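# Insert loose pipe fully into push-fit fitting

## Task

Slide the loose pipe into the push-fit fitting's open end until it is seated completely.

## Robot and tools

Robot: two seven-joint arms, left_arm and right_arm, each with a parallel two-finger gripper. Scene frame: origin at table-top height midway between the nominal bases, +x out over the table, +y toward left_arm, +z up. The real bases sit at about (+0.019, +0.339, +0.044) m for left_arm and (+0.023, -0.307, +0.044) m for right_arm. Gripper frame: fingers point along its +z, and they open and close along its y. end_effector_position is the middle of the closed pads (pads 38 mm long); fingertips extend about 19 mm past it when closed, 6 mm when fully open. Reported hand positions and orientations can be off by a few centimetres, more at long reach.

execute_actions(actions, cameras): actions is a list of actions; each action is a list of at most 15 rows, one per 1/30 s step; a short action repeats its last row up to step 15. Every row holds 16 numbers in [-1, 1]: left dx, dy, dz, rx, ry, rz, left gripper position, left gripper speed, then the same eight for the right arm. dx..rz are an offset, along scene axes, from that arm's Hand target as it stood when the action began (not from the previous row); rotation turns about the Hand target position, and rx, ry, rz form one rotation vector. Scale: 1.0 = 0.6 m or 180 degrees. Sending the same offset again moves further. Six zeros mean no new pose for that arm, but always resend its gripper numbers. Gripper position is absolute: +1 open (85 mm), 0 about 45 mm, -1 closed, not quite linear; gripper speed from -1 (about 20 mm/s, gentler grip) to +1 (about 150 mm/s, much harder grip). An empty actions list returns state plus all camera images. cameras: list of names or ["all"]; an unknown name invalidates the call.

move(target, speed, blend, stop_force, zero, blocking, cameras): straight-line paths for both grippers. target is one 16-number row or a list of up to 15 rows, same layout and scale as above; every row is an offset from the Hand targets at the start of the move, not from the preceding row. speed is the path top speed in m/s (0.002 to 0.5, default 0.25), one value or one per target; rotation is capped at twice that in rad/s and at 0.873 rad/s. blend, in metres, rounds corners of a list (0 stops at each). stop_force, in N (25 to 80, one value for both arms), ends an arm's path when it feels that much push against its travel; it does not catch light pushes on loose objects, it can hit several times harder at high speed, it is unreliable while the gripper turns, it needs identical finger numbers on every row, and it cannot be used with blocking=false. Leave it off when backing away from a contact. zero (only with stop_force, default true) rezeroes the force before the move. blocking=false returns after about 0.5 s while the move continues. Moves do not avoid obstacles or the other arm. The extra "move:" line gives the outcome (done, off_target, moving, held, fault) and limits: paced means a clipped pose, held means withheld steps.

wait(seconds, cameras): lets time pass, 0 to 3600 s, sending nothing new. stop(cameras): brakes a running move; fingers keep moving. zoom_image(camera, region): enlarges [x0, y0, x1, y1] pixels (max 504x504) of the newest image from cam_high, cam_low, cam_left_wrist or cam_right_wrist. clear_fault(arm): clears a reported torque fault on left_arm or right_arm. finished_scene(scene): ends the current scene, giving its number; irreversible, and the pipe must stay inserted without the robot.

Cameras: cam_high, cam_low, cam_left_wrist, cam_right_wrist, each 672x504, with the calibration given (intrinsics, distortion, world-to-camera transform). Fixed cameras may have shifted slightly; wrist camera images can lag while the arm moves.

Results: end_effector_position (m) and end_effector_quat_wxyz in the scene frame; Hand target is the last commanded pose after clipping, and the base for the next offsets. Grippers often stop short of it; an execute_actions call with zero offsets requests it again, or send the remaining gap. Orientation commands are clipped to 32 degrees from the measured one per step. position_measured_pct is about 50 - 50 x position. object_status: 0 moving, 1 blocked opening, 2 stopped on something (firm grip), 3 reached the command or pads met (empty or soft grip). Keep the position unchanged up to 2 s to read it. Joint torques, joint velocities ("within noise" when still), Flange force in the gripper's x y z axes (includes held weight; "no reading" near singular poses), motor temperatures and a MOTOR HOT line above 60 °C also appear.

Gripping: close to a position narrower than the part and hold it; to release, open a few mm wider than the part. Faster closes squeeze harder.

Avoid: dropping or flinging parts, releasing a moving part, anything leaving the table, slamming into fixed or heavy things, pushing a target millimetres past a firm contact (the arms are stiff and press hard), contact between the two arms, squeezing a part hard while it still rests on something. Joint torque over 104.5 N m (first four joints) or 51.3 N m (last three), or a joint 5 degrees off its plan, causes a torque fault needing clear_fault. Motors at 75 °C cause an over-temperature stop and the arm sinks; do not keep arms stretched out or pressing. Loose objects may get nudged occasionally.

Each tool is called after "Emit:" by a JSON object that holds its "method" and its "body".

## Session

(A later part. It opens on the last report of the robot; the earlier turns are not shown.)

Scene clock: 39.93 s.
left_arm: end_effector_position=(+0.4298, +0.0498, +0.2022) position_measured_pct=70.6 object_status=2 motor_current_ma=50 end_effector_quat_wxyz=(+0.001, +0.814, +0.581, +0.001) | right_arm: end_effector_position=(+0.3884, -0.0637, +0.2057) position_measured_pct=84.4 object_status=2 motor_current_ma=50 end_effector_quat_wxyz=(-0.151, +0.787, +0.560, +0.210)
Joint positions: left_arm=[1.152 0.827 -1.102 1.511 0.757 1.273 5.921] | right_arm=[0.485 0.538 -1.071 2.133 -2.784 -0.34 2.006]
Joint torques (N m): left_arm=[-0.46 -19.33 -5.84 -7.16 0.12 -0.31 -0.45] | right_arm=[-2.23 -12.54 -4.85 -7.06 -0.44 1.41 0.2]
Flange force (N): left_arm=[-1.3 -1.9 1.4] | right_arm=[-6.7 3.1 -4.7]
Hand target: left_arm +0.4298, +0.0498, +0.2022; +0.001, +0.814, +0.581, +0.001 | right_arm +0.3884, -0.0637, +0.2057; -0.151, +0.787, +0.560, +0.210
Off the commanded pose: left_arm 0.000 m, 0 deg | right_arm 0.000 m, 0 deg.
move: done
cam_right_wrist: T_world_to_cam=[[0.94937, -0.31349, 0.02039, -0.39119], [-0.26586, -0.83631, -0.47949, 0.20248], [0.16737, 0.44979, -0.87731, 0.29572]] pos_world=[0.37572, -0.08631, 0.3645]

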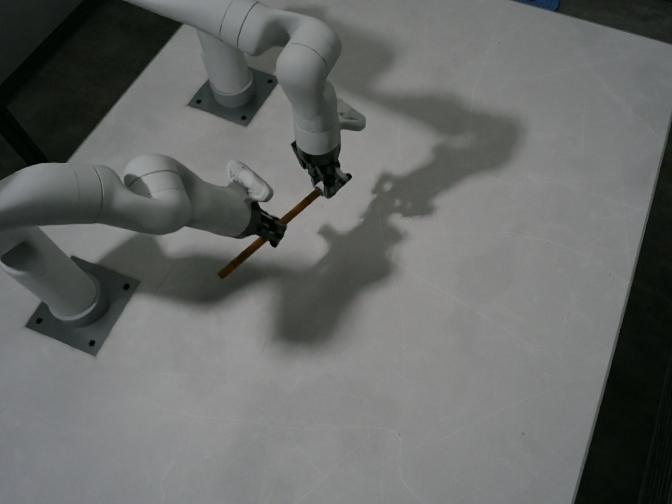

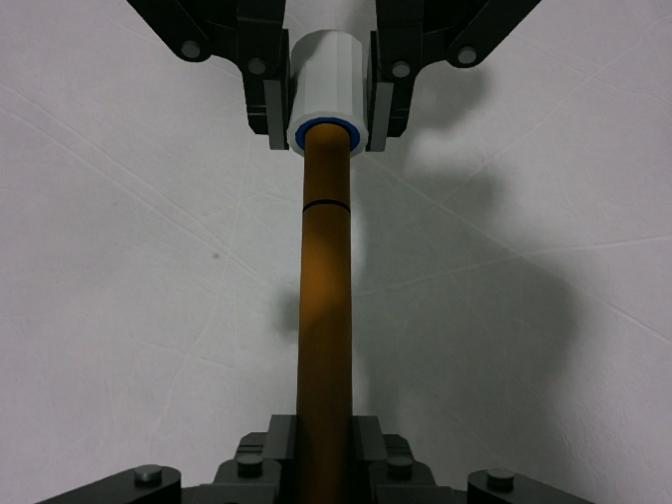

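Emit:
{"method": "move", "body": {"target": [0,0,0,0,0,0,-1,-1,0.0027,0.0079,-0.0007,0,0,0,-1,-1], "speed": 0.01, "stop_force": 25, "cameras": ["cam_high","cam_right_wrist"]}}

Emit:
{"method": "zoom_image", "body": {"camera": "cam_right_wrist", "region": [276, 80, 376, 180]}}

Emit:
{"method": "zoom_image", "body": {"camera": "cam_high", "region": [290, 170, 350, 230]}}

Scene clock: 42.30 s.
left_arm: end_effector_position=(+0.4298, +0.0498, +0.2022) position_measured_pct=70.6 object_status=2 motor_current_ma=50 end_effector_quat_wxyz=(+0.001, +0.814, +0.581, +0.001) | right_arm: end_effector_position=(+0.3900, -0.0590, +0.2053) position_measured_pct=84.4 object_status=2 motor_current_ma=50 end_effector_quat_wxyz=(-0.151, +0.787, +0.560, +0.210)
Joint positions: left_arm=[1.152 0.827 -1.102 1.511 0.757 1.273 5.921] | right_arm=[0.462 0.539 -1.057 2.124 -2.781 -0.339 1.996]
Joint torques (N m): left_arm=[-0.25 -19.31 -5.7 -7.34 0.35 -0.41 -0.42] | right_arm=[-2.48 -12.73 -5.29 -7.15 -0.47 1.59 0.26]
Flange force (N): left_arm=[-0.7 -2.2 1.0] | right_arm=[-6.9 3.6 -4.1]
Hand target: left_arm +0.4298, +0.0498, +0.2022; +0.001, +0.814, +0.581, +0.001 | right_arm +0.3900, -0.0590, +0.2053; -0.151, +0.787, +0.560, +0.210
Off the commanded pose: left_arm 0.000 m, 0 deg | right_arm 0.000 m, 0 deg.
move: done
cam_right_wrist: T_world_to_cam=[[0.94936, -0.31353, 0.02026, -0.39115], [-0.26595, -0.83629, -0.47947, 0.20676], [0.16727, 0.4498, -0.87733, 0.29298]] pos_world=[0.37732, -0.08151, 0.3641]

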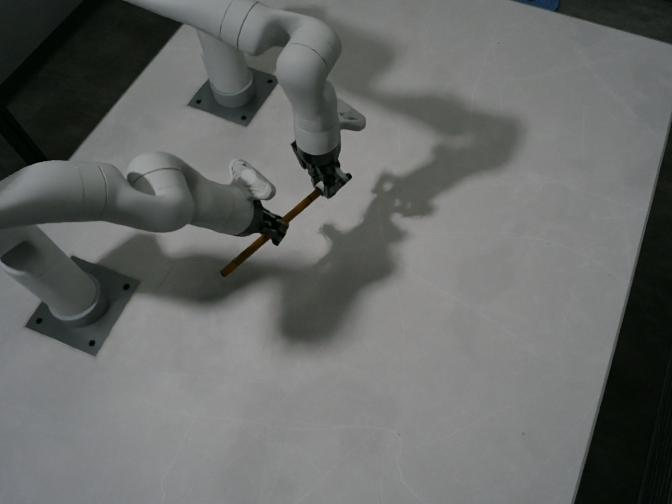

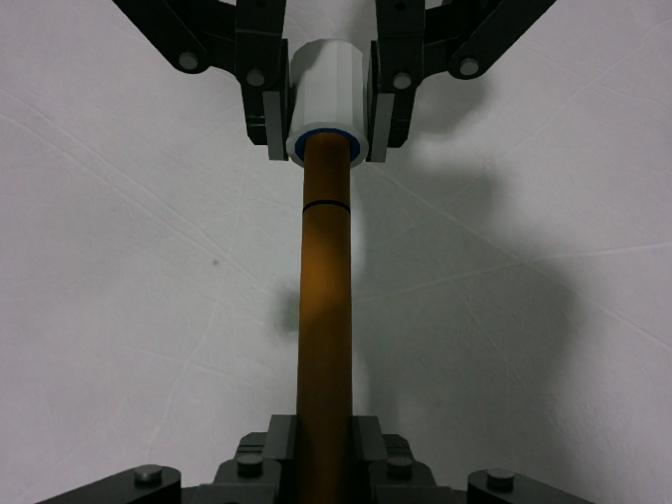

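Scaled by 5.040.

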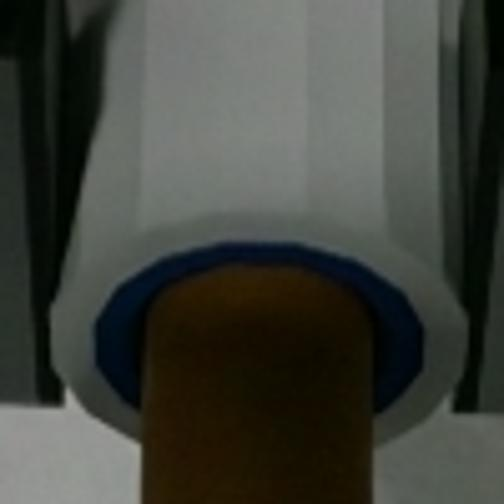

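Scaled by 8.400 from the camera's image (finer frame: 960x720).

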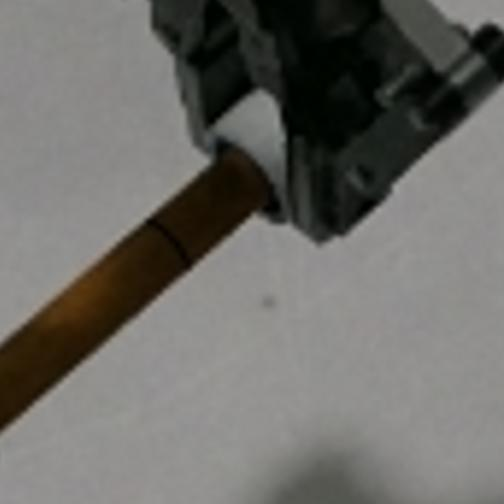

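Emit:
{"method": "move", "body": {"target": [0,0,0,0,0,0,-1,-1,0.0152,0.0441,0,0,0,0,-1,-1], "speed": 0.015, "stop_force": 60, "cameras": ["cam_high","cam_right_wrist","cam_left_wrist"]}}

Emit:
{"method": "zoom_image", "body": {"camera": "cam_right_wrist", "region": [256, 80, 406, 230]}}

Scene clock: 45.57 s.
left_arm: end_effector_position=(+0.4298, +0.0498, +0.2022) position_measured_pct=70.6 object_status=2 motor_current_ma=50 end_effector_quat_wxyz=(+0.001, +0.814, +0.581, +0.001) | right_arm: end_effector_position=(+0.3991, -0.0325, +0.2053) position_measured_pct=84.4 object_status=2 motor_current_ma=50 end_effector_quat_wxyz=(-0.151, +0.787, +0.560, +0.210)
Joint positions: left_arm=[1.152 0.827 -1.102 1.511 0.757 1.273 5.921] | right_arm=[0.346 0.547 -0.992 2.073 -2.769 -0.341 1.942]
Joint torques (N m): left_arm=[18.76 -23.22 9.66 -13.29 11.56 4.25 -0.47] | right_arm=[-12.15 -13.85 -16.06 -19.97 -1.71 11.97 0.22]
Flange force (N): left_arm=[38.4 -1.5 1.5] | right_arm=[-36.7 5.4 -24.1]
Hand target: left_arm +0.4298, +0.0498, +0.2022; +0.001, +0.814, +0.581, +0.001 | right_arm +0.3991, -0.0325, +0.2053; -0.151, +0.787, +0.560, +0.210
Off the commanded pose: left_arm 0.000 m, 0 deg | right_arm 0.000 m, 0 deg.
move: done
cam_left_wrist: T_world_to_cam=[[0.95253, -0.30389, -0.0185, -0.38803], [-0.30312, -0.95228, 0.03579, 0.21805], [-0.02849, -0.02848, -0.99919, 0.36942]] pos_world=[0.44623, 0.10025, 0.35414]
cam_right_wrist: T_world_to_cam=[[0.94939, -0.31345, 0.0203, -0.39163], [-0.26586, -0.83632, -0.47946, 0.23125], [0.16727, 0.4498, -0.87733, 0.27957]] pos_world=[0.38652, -0.05511, 0.3641]
Images, in order (width x height): cam_high 672x504, cam_left_wrist 672x504, cam_right_wrist 672x504.

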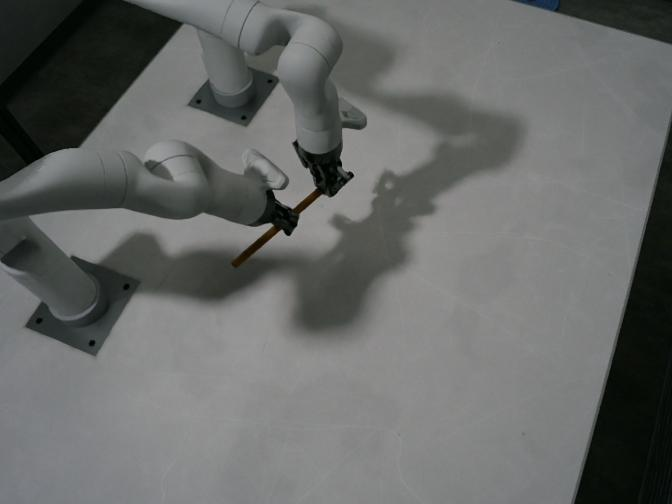

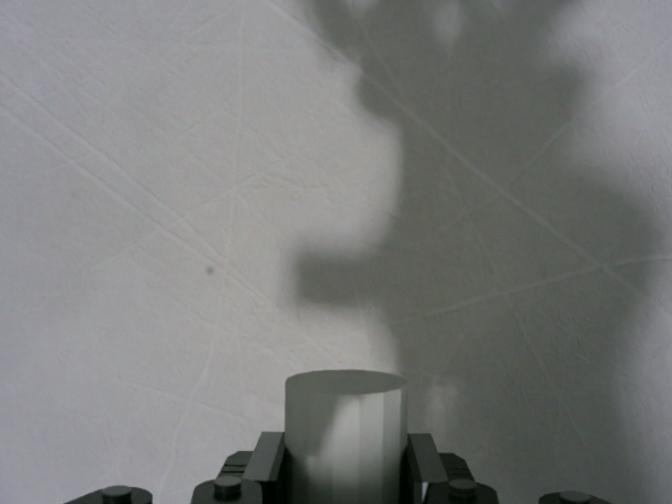

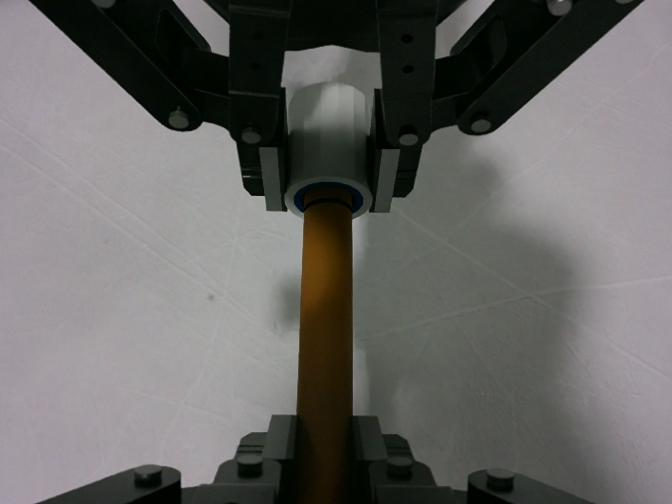

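Scaled by 3.360.

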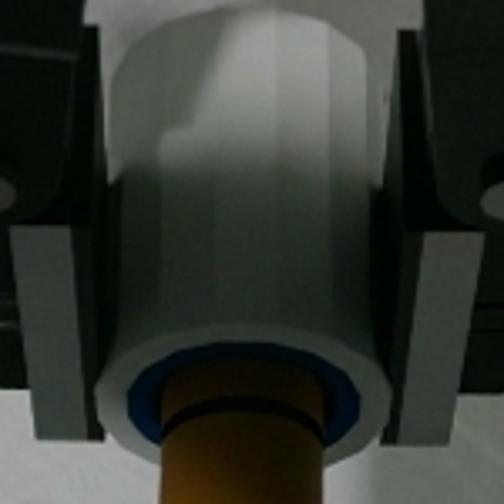

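Emit:
{"method": "move", "body": {"target": [0,0,0,0,0,0,-1,-1,0.0043,0.0126,0,0,0,0,-1,-1], "speed": 0.01, "stop_force": 45, "cameras": ["cam_right_wrist","cam_left_wrist"]}}

Emit:
{"method": "zoom_image", "body": {"camera": "cam_right_wrist", "region": [256, 110, 406, 260]}}

Scene clock: 47.67 s.
left_arm: end_effector_position=(+0.4298, +0.0498, +0.2022) position_measured_pct=70.6 object_status=2 motor_current_ma=50 end_effector_quat_wxyz=(+0.001, +0.814, +0.581, +0.001) | right_arm: end_effector_position=(+0.4017, -0.0250, +0.2053) position_measured_pct=84.4 object_status=2 motor_current_ma=50 end_effector_quat_wxyz=(-0.151, +0.787, +0.560, +0.210)
Joint positions: left_arm=[1.152 0.827 -1.102 1.511 0.757 1.273 5.921] | right_arm=[0.314 0.551 -0.975 2.057 -2.765 -0.343 1.928]
Joint torques (N m): left_arm=[22.65 -24.45 12.62 -14.79 14.08 4.98 -0.33] | right_arm=[-14.57 -14.13 -18.48 -22.38 -2.05 14.1 0.2]
Flange force (N): left_arm=[46.8 -1.5 2.1] | right_arm=[-42.8 6.8 -28.9]
Hand target: left_arm +0.4298, +0.0498, +0.2022; +0.001, +0.814, +0.581, +0.001 | right_arm +0.4017, -0.0250, +0.2053; -0.151, +0.787, +0.560, +0.210
Off the commanded pose: left_arm 0.000 m, 0 deg | right_arm 0.000 m, 0 deg.
move: done
cam_left_wrist: T_world_to_cam=[[0.95253, -0.30389, -0.01847, -0.38804], [-0.30311, -0.95228, 0.03589, 0.21802], [-0.02849, -0.02858, -0.99918, 0.36943]] pos_world=[0.44623, 0.10025, 0.35414]
cam_right_wrist: T_world_to_cam=[[0.94939, -0.31345, 0.0203, -0.39162], [-0.26586, -0.83632, -0.47946, 0.23827], [0.16727, 0.4498, -0.87733, 0.27573]] pos_world=[0.38902, -0.04751, 0.3641]
Images, in order (width x height): cam_left_wrist 672x504, cam_right_wrist 672x504.

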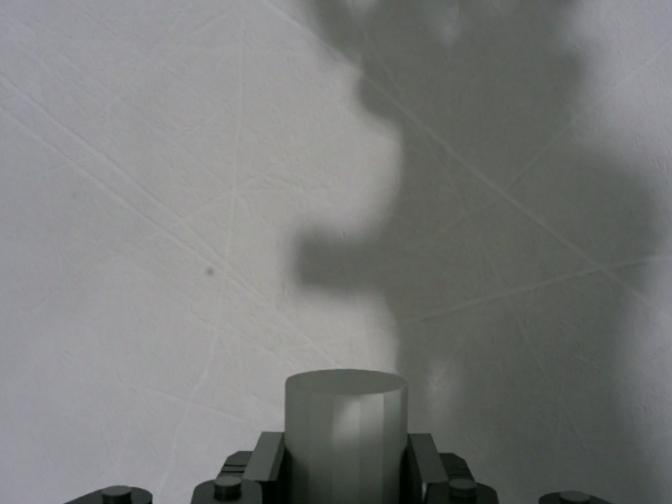

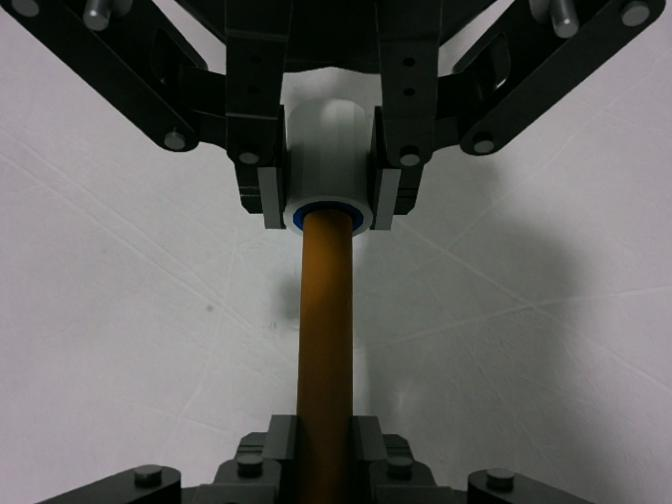

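Scaled by 3.360.

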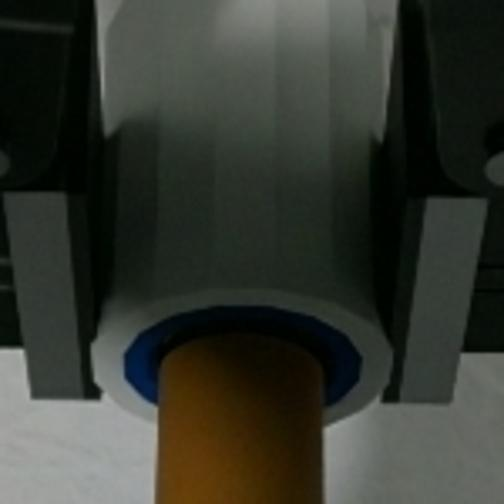

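Emit:
{"method": "move", "body": {"target": [0,0,0,0,0,0,-1,-1,0.0043,0.0126,0,0,0,0,-1,-1], "speed": 0.01, "stop_force": 35, "cameras": ["cam_right_wrist","cam_left_wrist","cam_high"]}}

Emit:
{"method": "zoom_image", "body": {"camera": "cam_right_wrist", "region": [256, 110, 406, 260]}}

Emit:
{"method": "zoom_image", "body": {"camera": "cam_high", "region": [220, 160, 360, 280]}}

Scene clock: 49.83 s.
left_arm: end_effector_position=(+0.4298, +0.0498, +0.2022) position_measured_pct=70.6 object_status=2 motor_current_ma=50 end_effector_quat_wxyz=(+0.001, +0.814, +0.581, +0.001) | right_arm: end_effector_position=(+0.4043, -0.0174, +0.2053) position_measured_pct=84.4 object_status=2 motor_current_ma=50 end_effector_quat_wxyz=(-0.151, +0.787, +0.560, +0.210)
Joint positions: left_arm=[1.152 0.827 -1.102 1.511 0.757 1.273 5.921] | right_arm=[0.283 0.555 -0.957 2.041 -2.761 -0.345 1.913]
Joint torques (N m): left_arm=[20.3 -24.62 10.49 -14.11 12.7 4.72 -0.38] | right_arm=[-12.93 -14.16 -16.54 -20.79 -1.72 12.72 0.21]
Flange force (N): left_arm=[41.7 -1.1 3.7] | right_arm=[-37.8 5.7 -26.9]
Hand target: left_arm +0.4298, +0.0498, +0.2022; +0.001, +0.814, +0.581, +0.001 | right_arm +0.4043, -0.0174, +0.2053; -0.151, +0.787, +0.560, +0.210
Off the commanded pose: left_arm 0.000 m, 0 deg | right_arm 0.000 m, 0 deg.
move: done
cam_left_wrist: T_world_to_cam=[[0.95253, -0.30389, -0.0185, -0.38803], [-0.30312, -0.95228, 0.03579, 0.21805], [-0.02849, -0.02848, -0.99919, 0.36942]] pos_world=[0.44623, 0.10025, 0.35414]
cam_right_wrist: T_world_to_cam=[[0.94936, -0.31353, 0.02026, -0.39171], [-0.26595, -0.83629, -0.47947, 0.24527], [0.16727, 0.4498, -0.87733, 0.27192]] pos_world=[0.39162, -0.04001, 0.3641]
Images, in order (width x height): cam_high 672x504, cam_left_wrist 672x504, cam_right_wrist 672x504.

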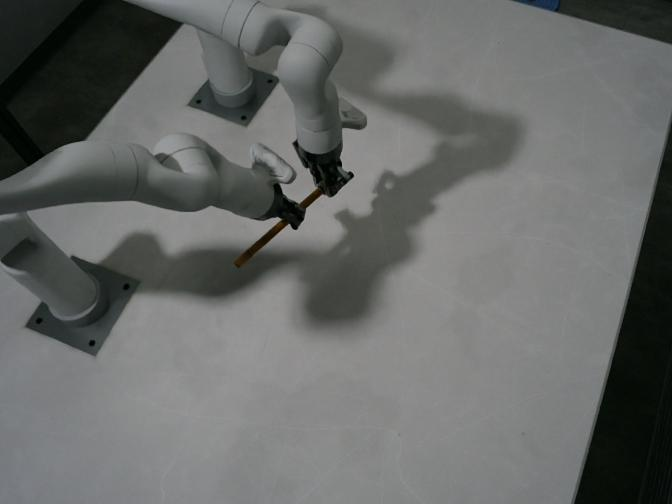

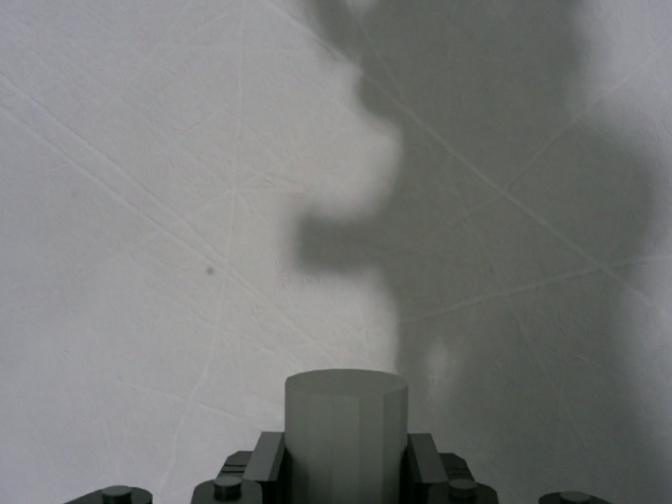

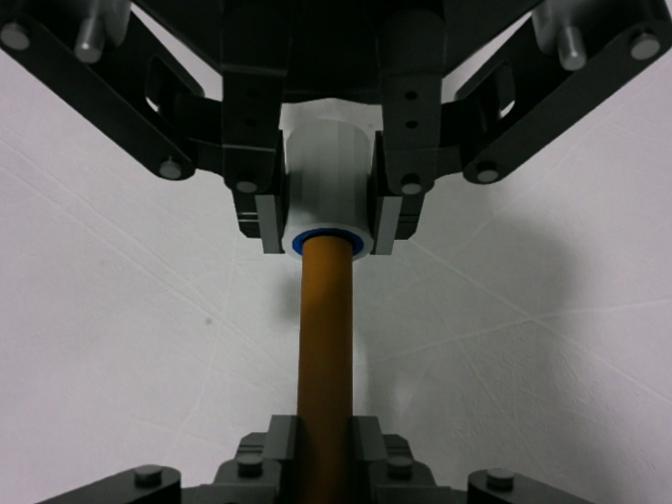

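Scaled by 3.360.

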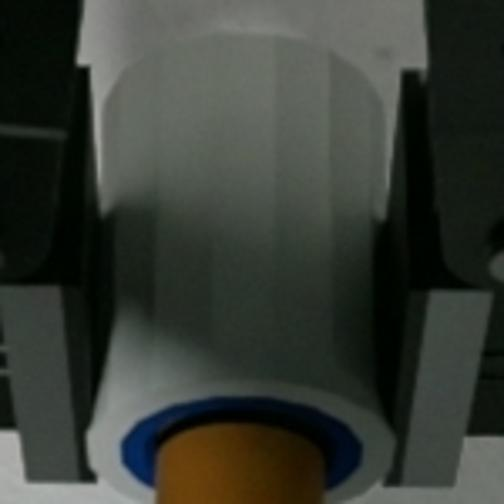

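Scaled by 3.600 from the camera's image (finer frame: 960x720).

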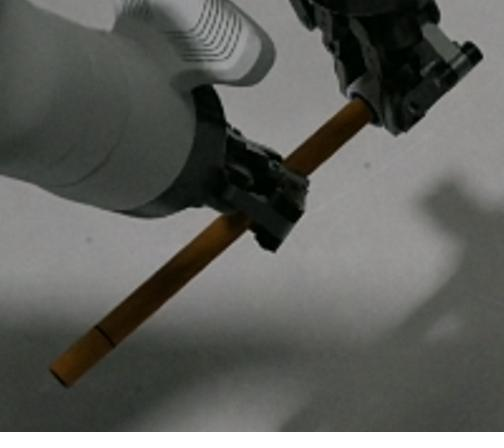

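Emit:
{"method": "move", "body": {"target": [[0,0,0,0,0,0,-1,-1,0,0,0,0,0,0,-0.35,-1],[0,0,0,0,0,0,-1,-1,-0.0043,-0.0126,0,0,0,0,-0.35,-1]]}}

Emit:
{"method": "move", "body": {"target": [0,0,0,0,0,0,-1,-1,0,0,0,0,0,0,-1,0.7], "cameras": ["cam_high","cam_right_wrist"]}}

Emit:
{"method": "zoom_image", "body": {"camera": "cam_high", "region": [220, 160, 360, 280]}}

Emit:
{"method": "move", "body": {"target": [0,0,0,0,0,0,-1,-1,0.0043,0.0126,0,0,0,0,-1,0.7], "speed": 0.01, "stop_force": 70, "cameras": ["cam_high","cam_left_wrist","cam_right_wrist"]}}

Emit:
{"method": "zoom_image", "body": {"camera": "cam_high", "region": [220, 160, 360, 280]}}

Scene clock: 53.13 s.
left_arm: end_effector_position=(+0.4298, +0.0498, +0.2022) position_measured_pct=70.6 object_status=2 motor_current_ma=50 end_effector_quat_wxyz=(+0.001, +0.814, +0.581, +0.001) | right_arm: end_effector_position=(+0.4017, -0.0250, +0.2053) position_measured_pct=67.5 object_status=3 motor_current_ma=0 end_effector_quat_wxyz=(-0.151, +0.787, +0.560, +0.210)
Joint positions: left_arm=[1.152 0.827 -1.102 1.511 0.757 1.273 5.921] | right_arm=[0.314 0.551 -0.975 2.057 -2.765 -0.343 1.928]
Joint torques (N m): left_arm=[-0.46 -19.68 -5.96 -7.25 0.13 -0.28 -0.47] | right_arm=[-2.3 -13.79 -4.71 -7.12 -0.38 1.39 0.14]
Flange force (N): left_arm=[-1.4 -1.7 2.0] | right_arm=[-6.1 4.0 -4.7]
Hand target: left_arm +0.4298, +0.0498, +0.2022; +0.001, +0.814, +0.581, +0.001 | right_arm +0.4017, -0.0250, +0.2053; -0.151, +0.787, +0.560, +0.210
Off the commanded pose: left_arm 0.000 m, 0 deg | right_arm 0.000 m, 0 deg.
move: done

Scene clock: 53.63 s.
left_arm: end_effector_position=(+0.4298, +0.0499, +0.2022) position_measured_pct=70.6 object_status=2 motor_current_ma=50 end_effector_quat_wxyz=(+0.001, +0.814, +0.581, +0.001) | right_arm: end_effector_position=(+0.4017, -0.0250, +0.2053) position_measured_pct=85.7 object_status=2 motor_current_ma=50 end_effector_quat_wxyz=(-0.151, +0.787, +0.560, +0.210)
Joint positions: left_arm=[1.152 0.828 -1.102 1.511 0.757 1.273 5.921] | right_arm=[0.314 0.551 -0.975 2.057 -2.765 -0.343 1.928]
Joint torques (N m): left_arm=[-0.27 -19.91 -6.04 -7.11 0.02 0.05 -0.53] | right_arm=[-1.71 -13.75 -4.07 -7.23 -0.22 1.32 0.18]
Flange force (N): left_arm=[-1.4 -0.8 3.0] | right_arm=[-5.2 2.8 -4.9]
Hand target: left_arm +0.4298, +0.0498, +0.2022; +0.001, +0.814, +0.581, +0.001 | right_arm +0.4017, -0.0250, +0.2053; -0.151, +0.787, +0.560, +0.210
Off the commanded pose: left_arm 0.000 m, 0 deg | right_arm 0.000 m, 0 deg.
move: done
cam_right_wrist: T_world_to_cam=[[0.94938, -0.31348, 0.02029, -0.39161], [-0.26589, -0.83631, -0.47946, 0.23828], [0.16727, 0.4498, -0.87733, 0.27573]] pos_world=[0.38902, -0.04751, 0.3641]

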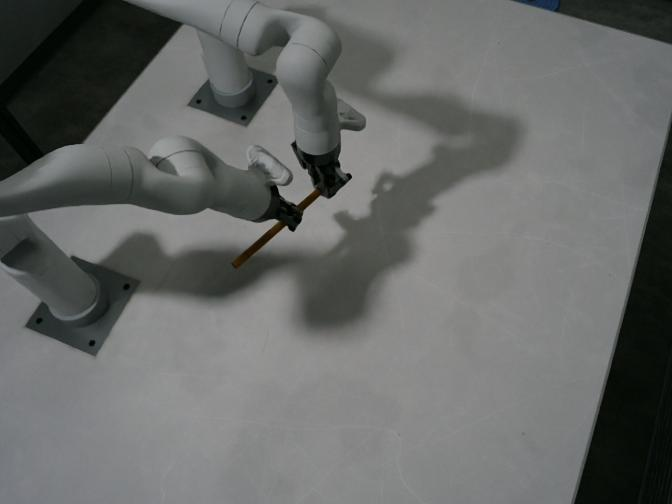

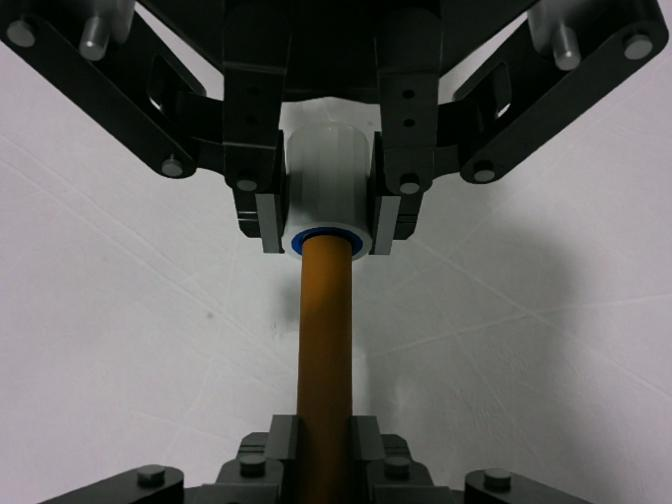

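Scaled by 3.600 from the camera's image (finer frame: 960x720).

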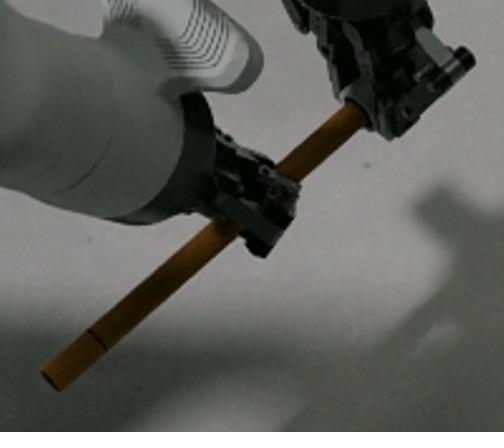

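Scene clock: 55.30 s.
left_arm: end_effector_position=(+0.4298, +0.0498, +0.2022) position_measured_pct=70.6 object_status=2 motor_current_ma=50 end_effector_quat_wxyz=(+0.001, +0.814, +0.581, +0.001) | right_arm: end_effector_position=(+0.4043, -0.0174, +0.2053) position_measured_pct=85.7 object_status=2 motor_current_ma=50 end_effector_quat_wxyz=(-0.151, +0.787, +0.560, +0.210)
Joint positions: left_arm=[1.152 0.828 -1.102 1.511 0.757 1.273 5.921] | right_arm=[0.283 0.555 -0.957 2.041 -2.762 -0.345 1.914]
Joint torques (N m): left_arm=[22.48 -26 11.92 -15.76 14.37 4.83 -0.27] | right_arm=[-14.81 -13.49 -18.06 -21.36 -2 13.54 0.17]
Flange force (N): left_arm=[46.8 -2.4 5.2] | right_arm=[-41.3 7.1 -31.2]
Hand target: left_arm +0.4298, +0.0498, +0.2022; +0.001, +0.814, +0.581, +0.001 | right_arm +0.4043, -0.0174, +0.2053; -0.151, +0.787, +0.560, +0.210
Off the commanded pose: left_arm 0.000 m, 0 deg | right_arm 0.000 m, 0 deg.
move: done
cam_left_wrist: T_world_to_cam=[[0.95253, -0.30389, -0.01841, -0.38807], [-0.30312, -0.95228, 0.03576, 0.21806], [-0.02839, -0.02848, -0.99919, 0.36938]] pos_world=[0.44623, 0.10025, 0.35414]
cam_right_wrist: T_world_to_cam=[[0.94938, -0.31346, 0.02033, -0.39174], [-0.26588, -0.83636, -0.47939, 0.24521], [0.16728, 0.44972, -0.87737, 0.27193]] pos_world=[0.39162, -0.04001, 0.3641]

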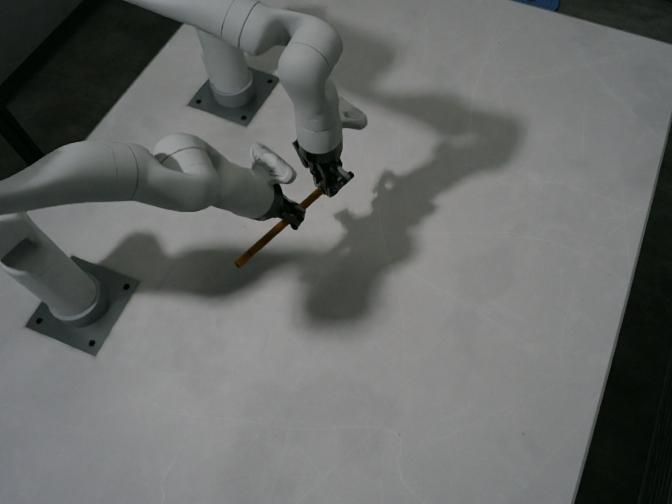

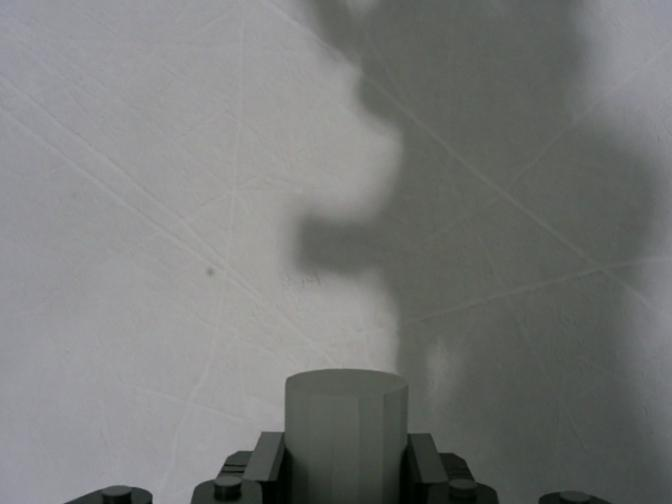

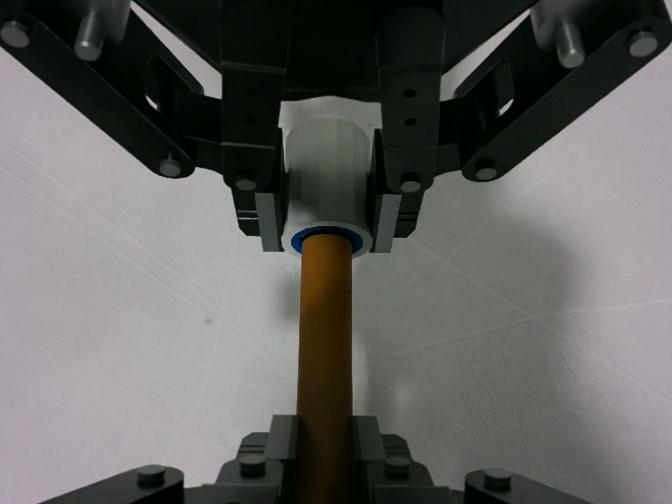

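Scaled by 3.600 from the camera's image (finer frame: 960x720).

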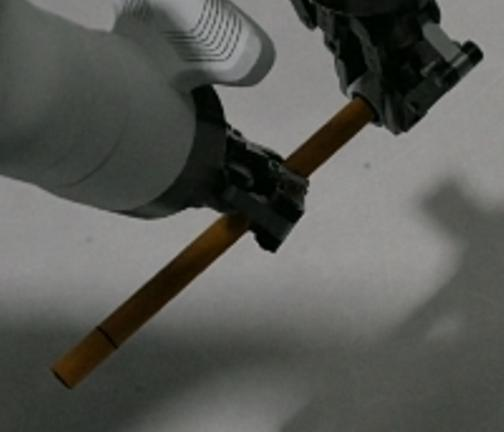

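Emit:
{"method": "move", "body": {"target": [0,0,0,0,0,0,-1,-1,0.0038,0.011,0,0,0,0,-1,0.7], "speed": 0.01, "stop_force": 40, "cameras": ["cam_high","cam_left_wrist","cam_right_wrist"]}}

Emit:
{"method": "zoom_image", "body": {"camera": "cam_high", "region": [220, 160, 360, 280]}}

Emit:
{"method": "zoom_image", "body": {"camera": "cam_right_wrist", "region": [256, 160, 406, 310]}}

Scene clock: 58.00 s.
left_arm: end_effector_position=(+0.4298, +0.0498, +0.2022) position_measured_pct=70.6 object_status=2 motor_current_ma=50 end_effector_quat_wxyz=(+0.001, +0.814, +0.581, +0.001) | right_arm: end_effector_position=(+0.4066, -0.0108, +0.2053) position_measured_pct=98.7 object_status=0 motor_current_ma=680 end_effector_quat_wxyz=(-0.151, +0.787, +0.560, +0.210)
Joint positions: left_arm=[1.152 0.828 -1.102 1.511 0.757 1.273 5.92] | right_arm=[0.256 0.558 -0.943 2.027 -2.758 -0.348 1.902]
Joint torques (N m): left_arm=[-0.43 -19.72 -6.03 -7.33 0.19 -0.31 -0.41] | right_arm=[-2.29 -14.35 -4.82 -7.21 -0.36 1.38 0.22]
Flange force (N): left_arm=[-1.2 -1.8 2.2] | right_arm=[-5.8 4.0 -3.7]
Hand target: left_arm +0.4298, +0.0498, +0.2022; +0.001, +0.814, +0.581, +0.001 | right_arm +0.4066, -0.0108, +0.2053; -0.151, +0.787, +0.560, +0.210
Off the commanded pose: left_arm 0.000 m, 0 deg | right_arm 0.000 m, 0 deg.
move: done
cam_left_wrist: T_world_to_cam=[[0.95253, -0.30389, -0.0185, -0.38803], [-0.30312, -0.95228, 0.03579, 0.21805], [-0.02849, -0.02848, -0.99919, 0.36942]] pos_world=[0.44623, 0.10025, 0.35414]
cam_right_wrist: T_world_to_cam=[[0.94938, -0.31346, 0.02033, -0.39186], [-0.26588, -0.83636, -0.47939, 0.25134], [0.16728, 0.44972, -0.87737, 0.26858]] pos_world=[0.39392, -0.03341, 0.3641]

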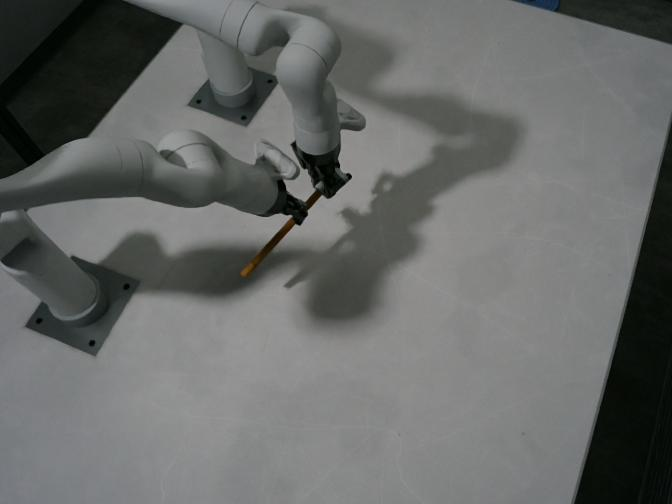

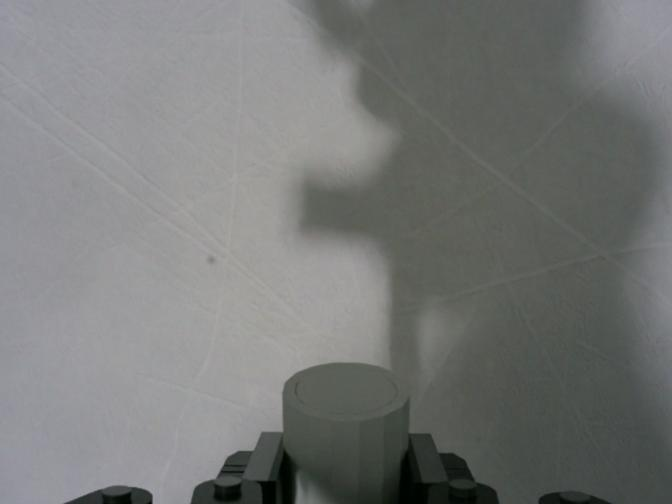

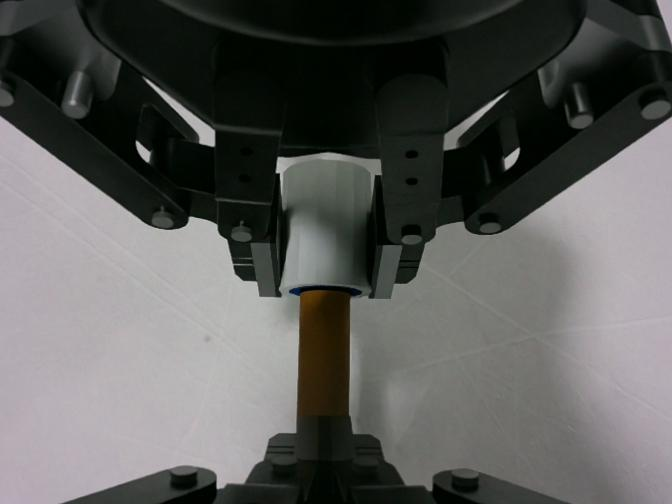

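Scaled by 3.600 from the camera's image (finer frame: 960x720).

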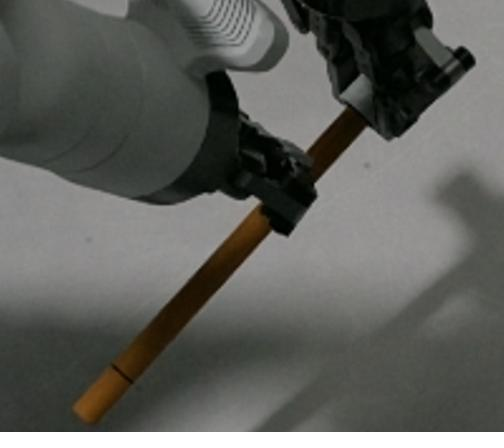

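Scaled by 3.360.

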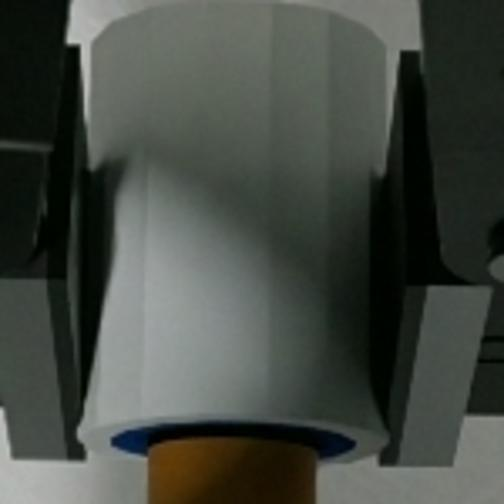

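Emit:
{"method": "move", "body": {"target": [[0,0,0,0,0,0,-1,-1,-0.01,-0.03,0.1,0,0,0,-1,0.7],[0,0,-0.1,-0.0788,0.0272,0,-1,-1,-0.1,-0.33,0.2,0,0,0,-1,0.7]], "speed": [0.1,0.2], "cameras": ["all"]}}

Scene clock: 62.63 s.
left_arm: end_effector_position=(+0.4298, +0.0498, +0.1422) position_measured_pct=70.6 object_status=2 motor_current_ma=50 end_effector_quat_wxyz=(+0.076, +0.807, +0.576, -0.105) | right_arm: end_effector_position=(+0.3466, -0.2088, +0.3253) position_measured_pct=98.7 object_status=3 motor_current_ma=0 end_effector_quat_wxyz=(-0.151, +0.787, +0.560, +0.210)
Joint positions: left_arm=[0.939 0.845 -0.929 1.654 1.004 1.194 5.625] | right_arm=[1.527 0.395 -1.722 2.049 -3.209 -0.868 2.629]
Joint torques (N m): left_arm=[-0.48 -20.19 -4.81 -6.65 0.77 0.21 -0.46] | right_arm=[-2.31 -5.14 -4.01 -8.73 -1.17 0.62 0.22]
Flange force (N): left_arm=[-1.0 -1.5 1.8] | right_arm=[-6.4 -8.0 -6.9]
Hand target: left_arm +0.4298, +0.0498, +0.1422; +0.076, +0.807, +0.576, -0.105 | right_arm +0.3466, -0.2088, +0.3253; -0.151, +0.787, +0.560, +0.210
Off the commanded pose: left_arm 0.000 m, 0 deg | right_arm 0.000 m, 0 deg.
move: done
cam_left_wrist: T_world_to_cam=[[0.9507, -0.30917, -0.02394, -0.38732], [-0.28898, -0.91132, 0.29322, 0.17544], [-0.11248, -0.27185, -0.95574, 0.35153]] pos_world=[0.45847, 0.13569, 0.27526]
cam_right_wrist: T_world_to_cam=[[0.94939, -0.31345, 0.0203, -0.39939], [-0.26586, -0.83632, -0.47946, 0.12736], [0.16727, 0.4498, -0.87733, 0.47295]] pos_world=[0.33392, -0.23141, 0.4841]

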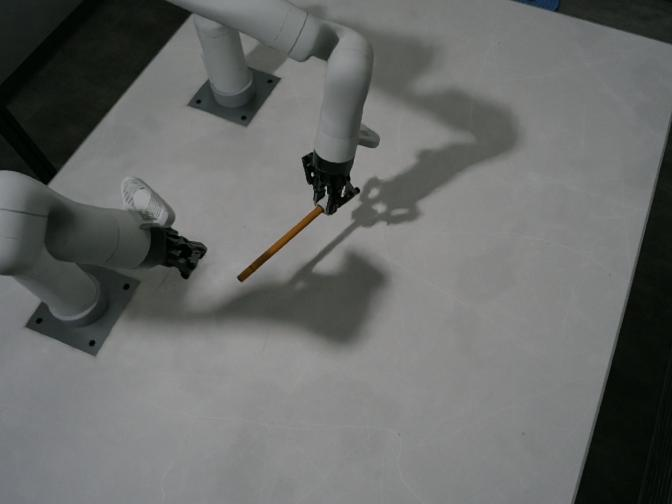

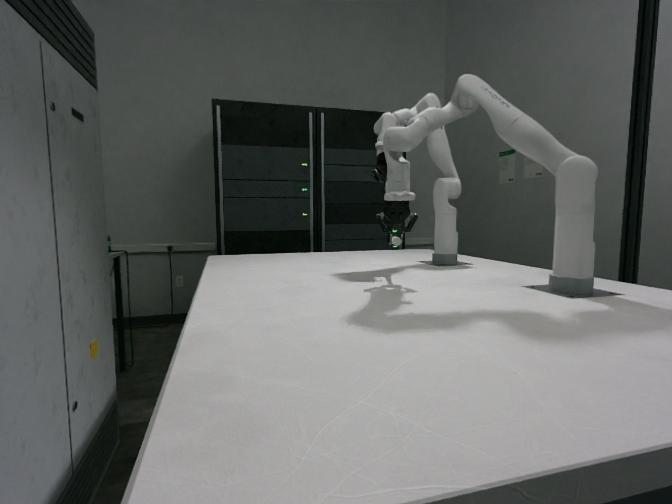

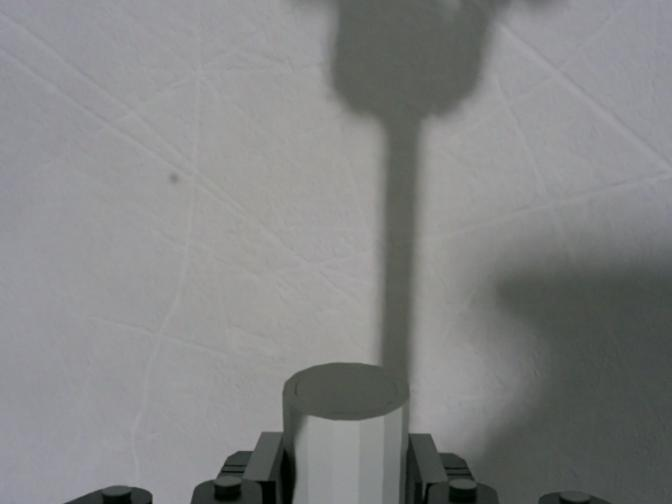

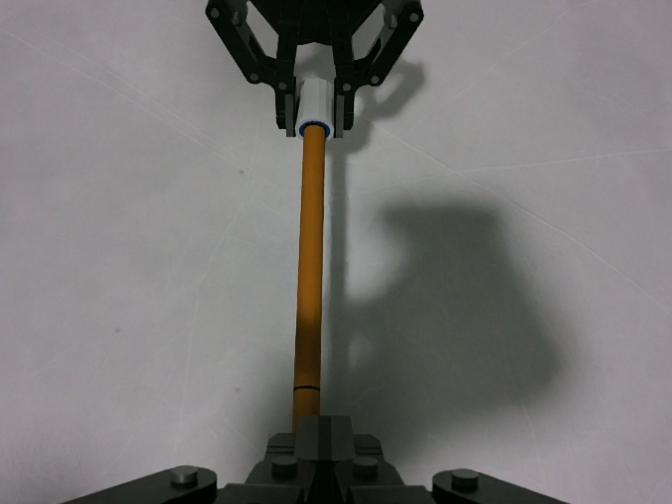

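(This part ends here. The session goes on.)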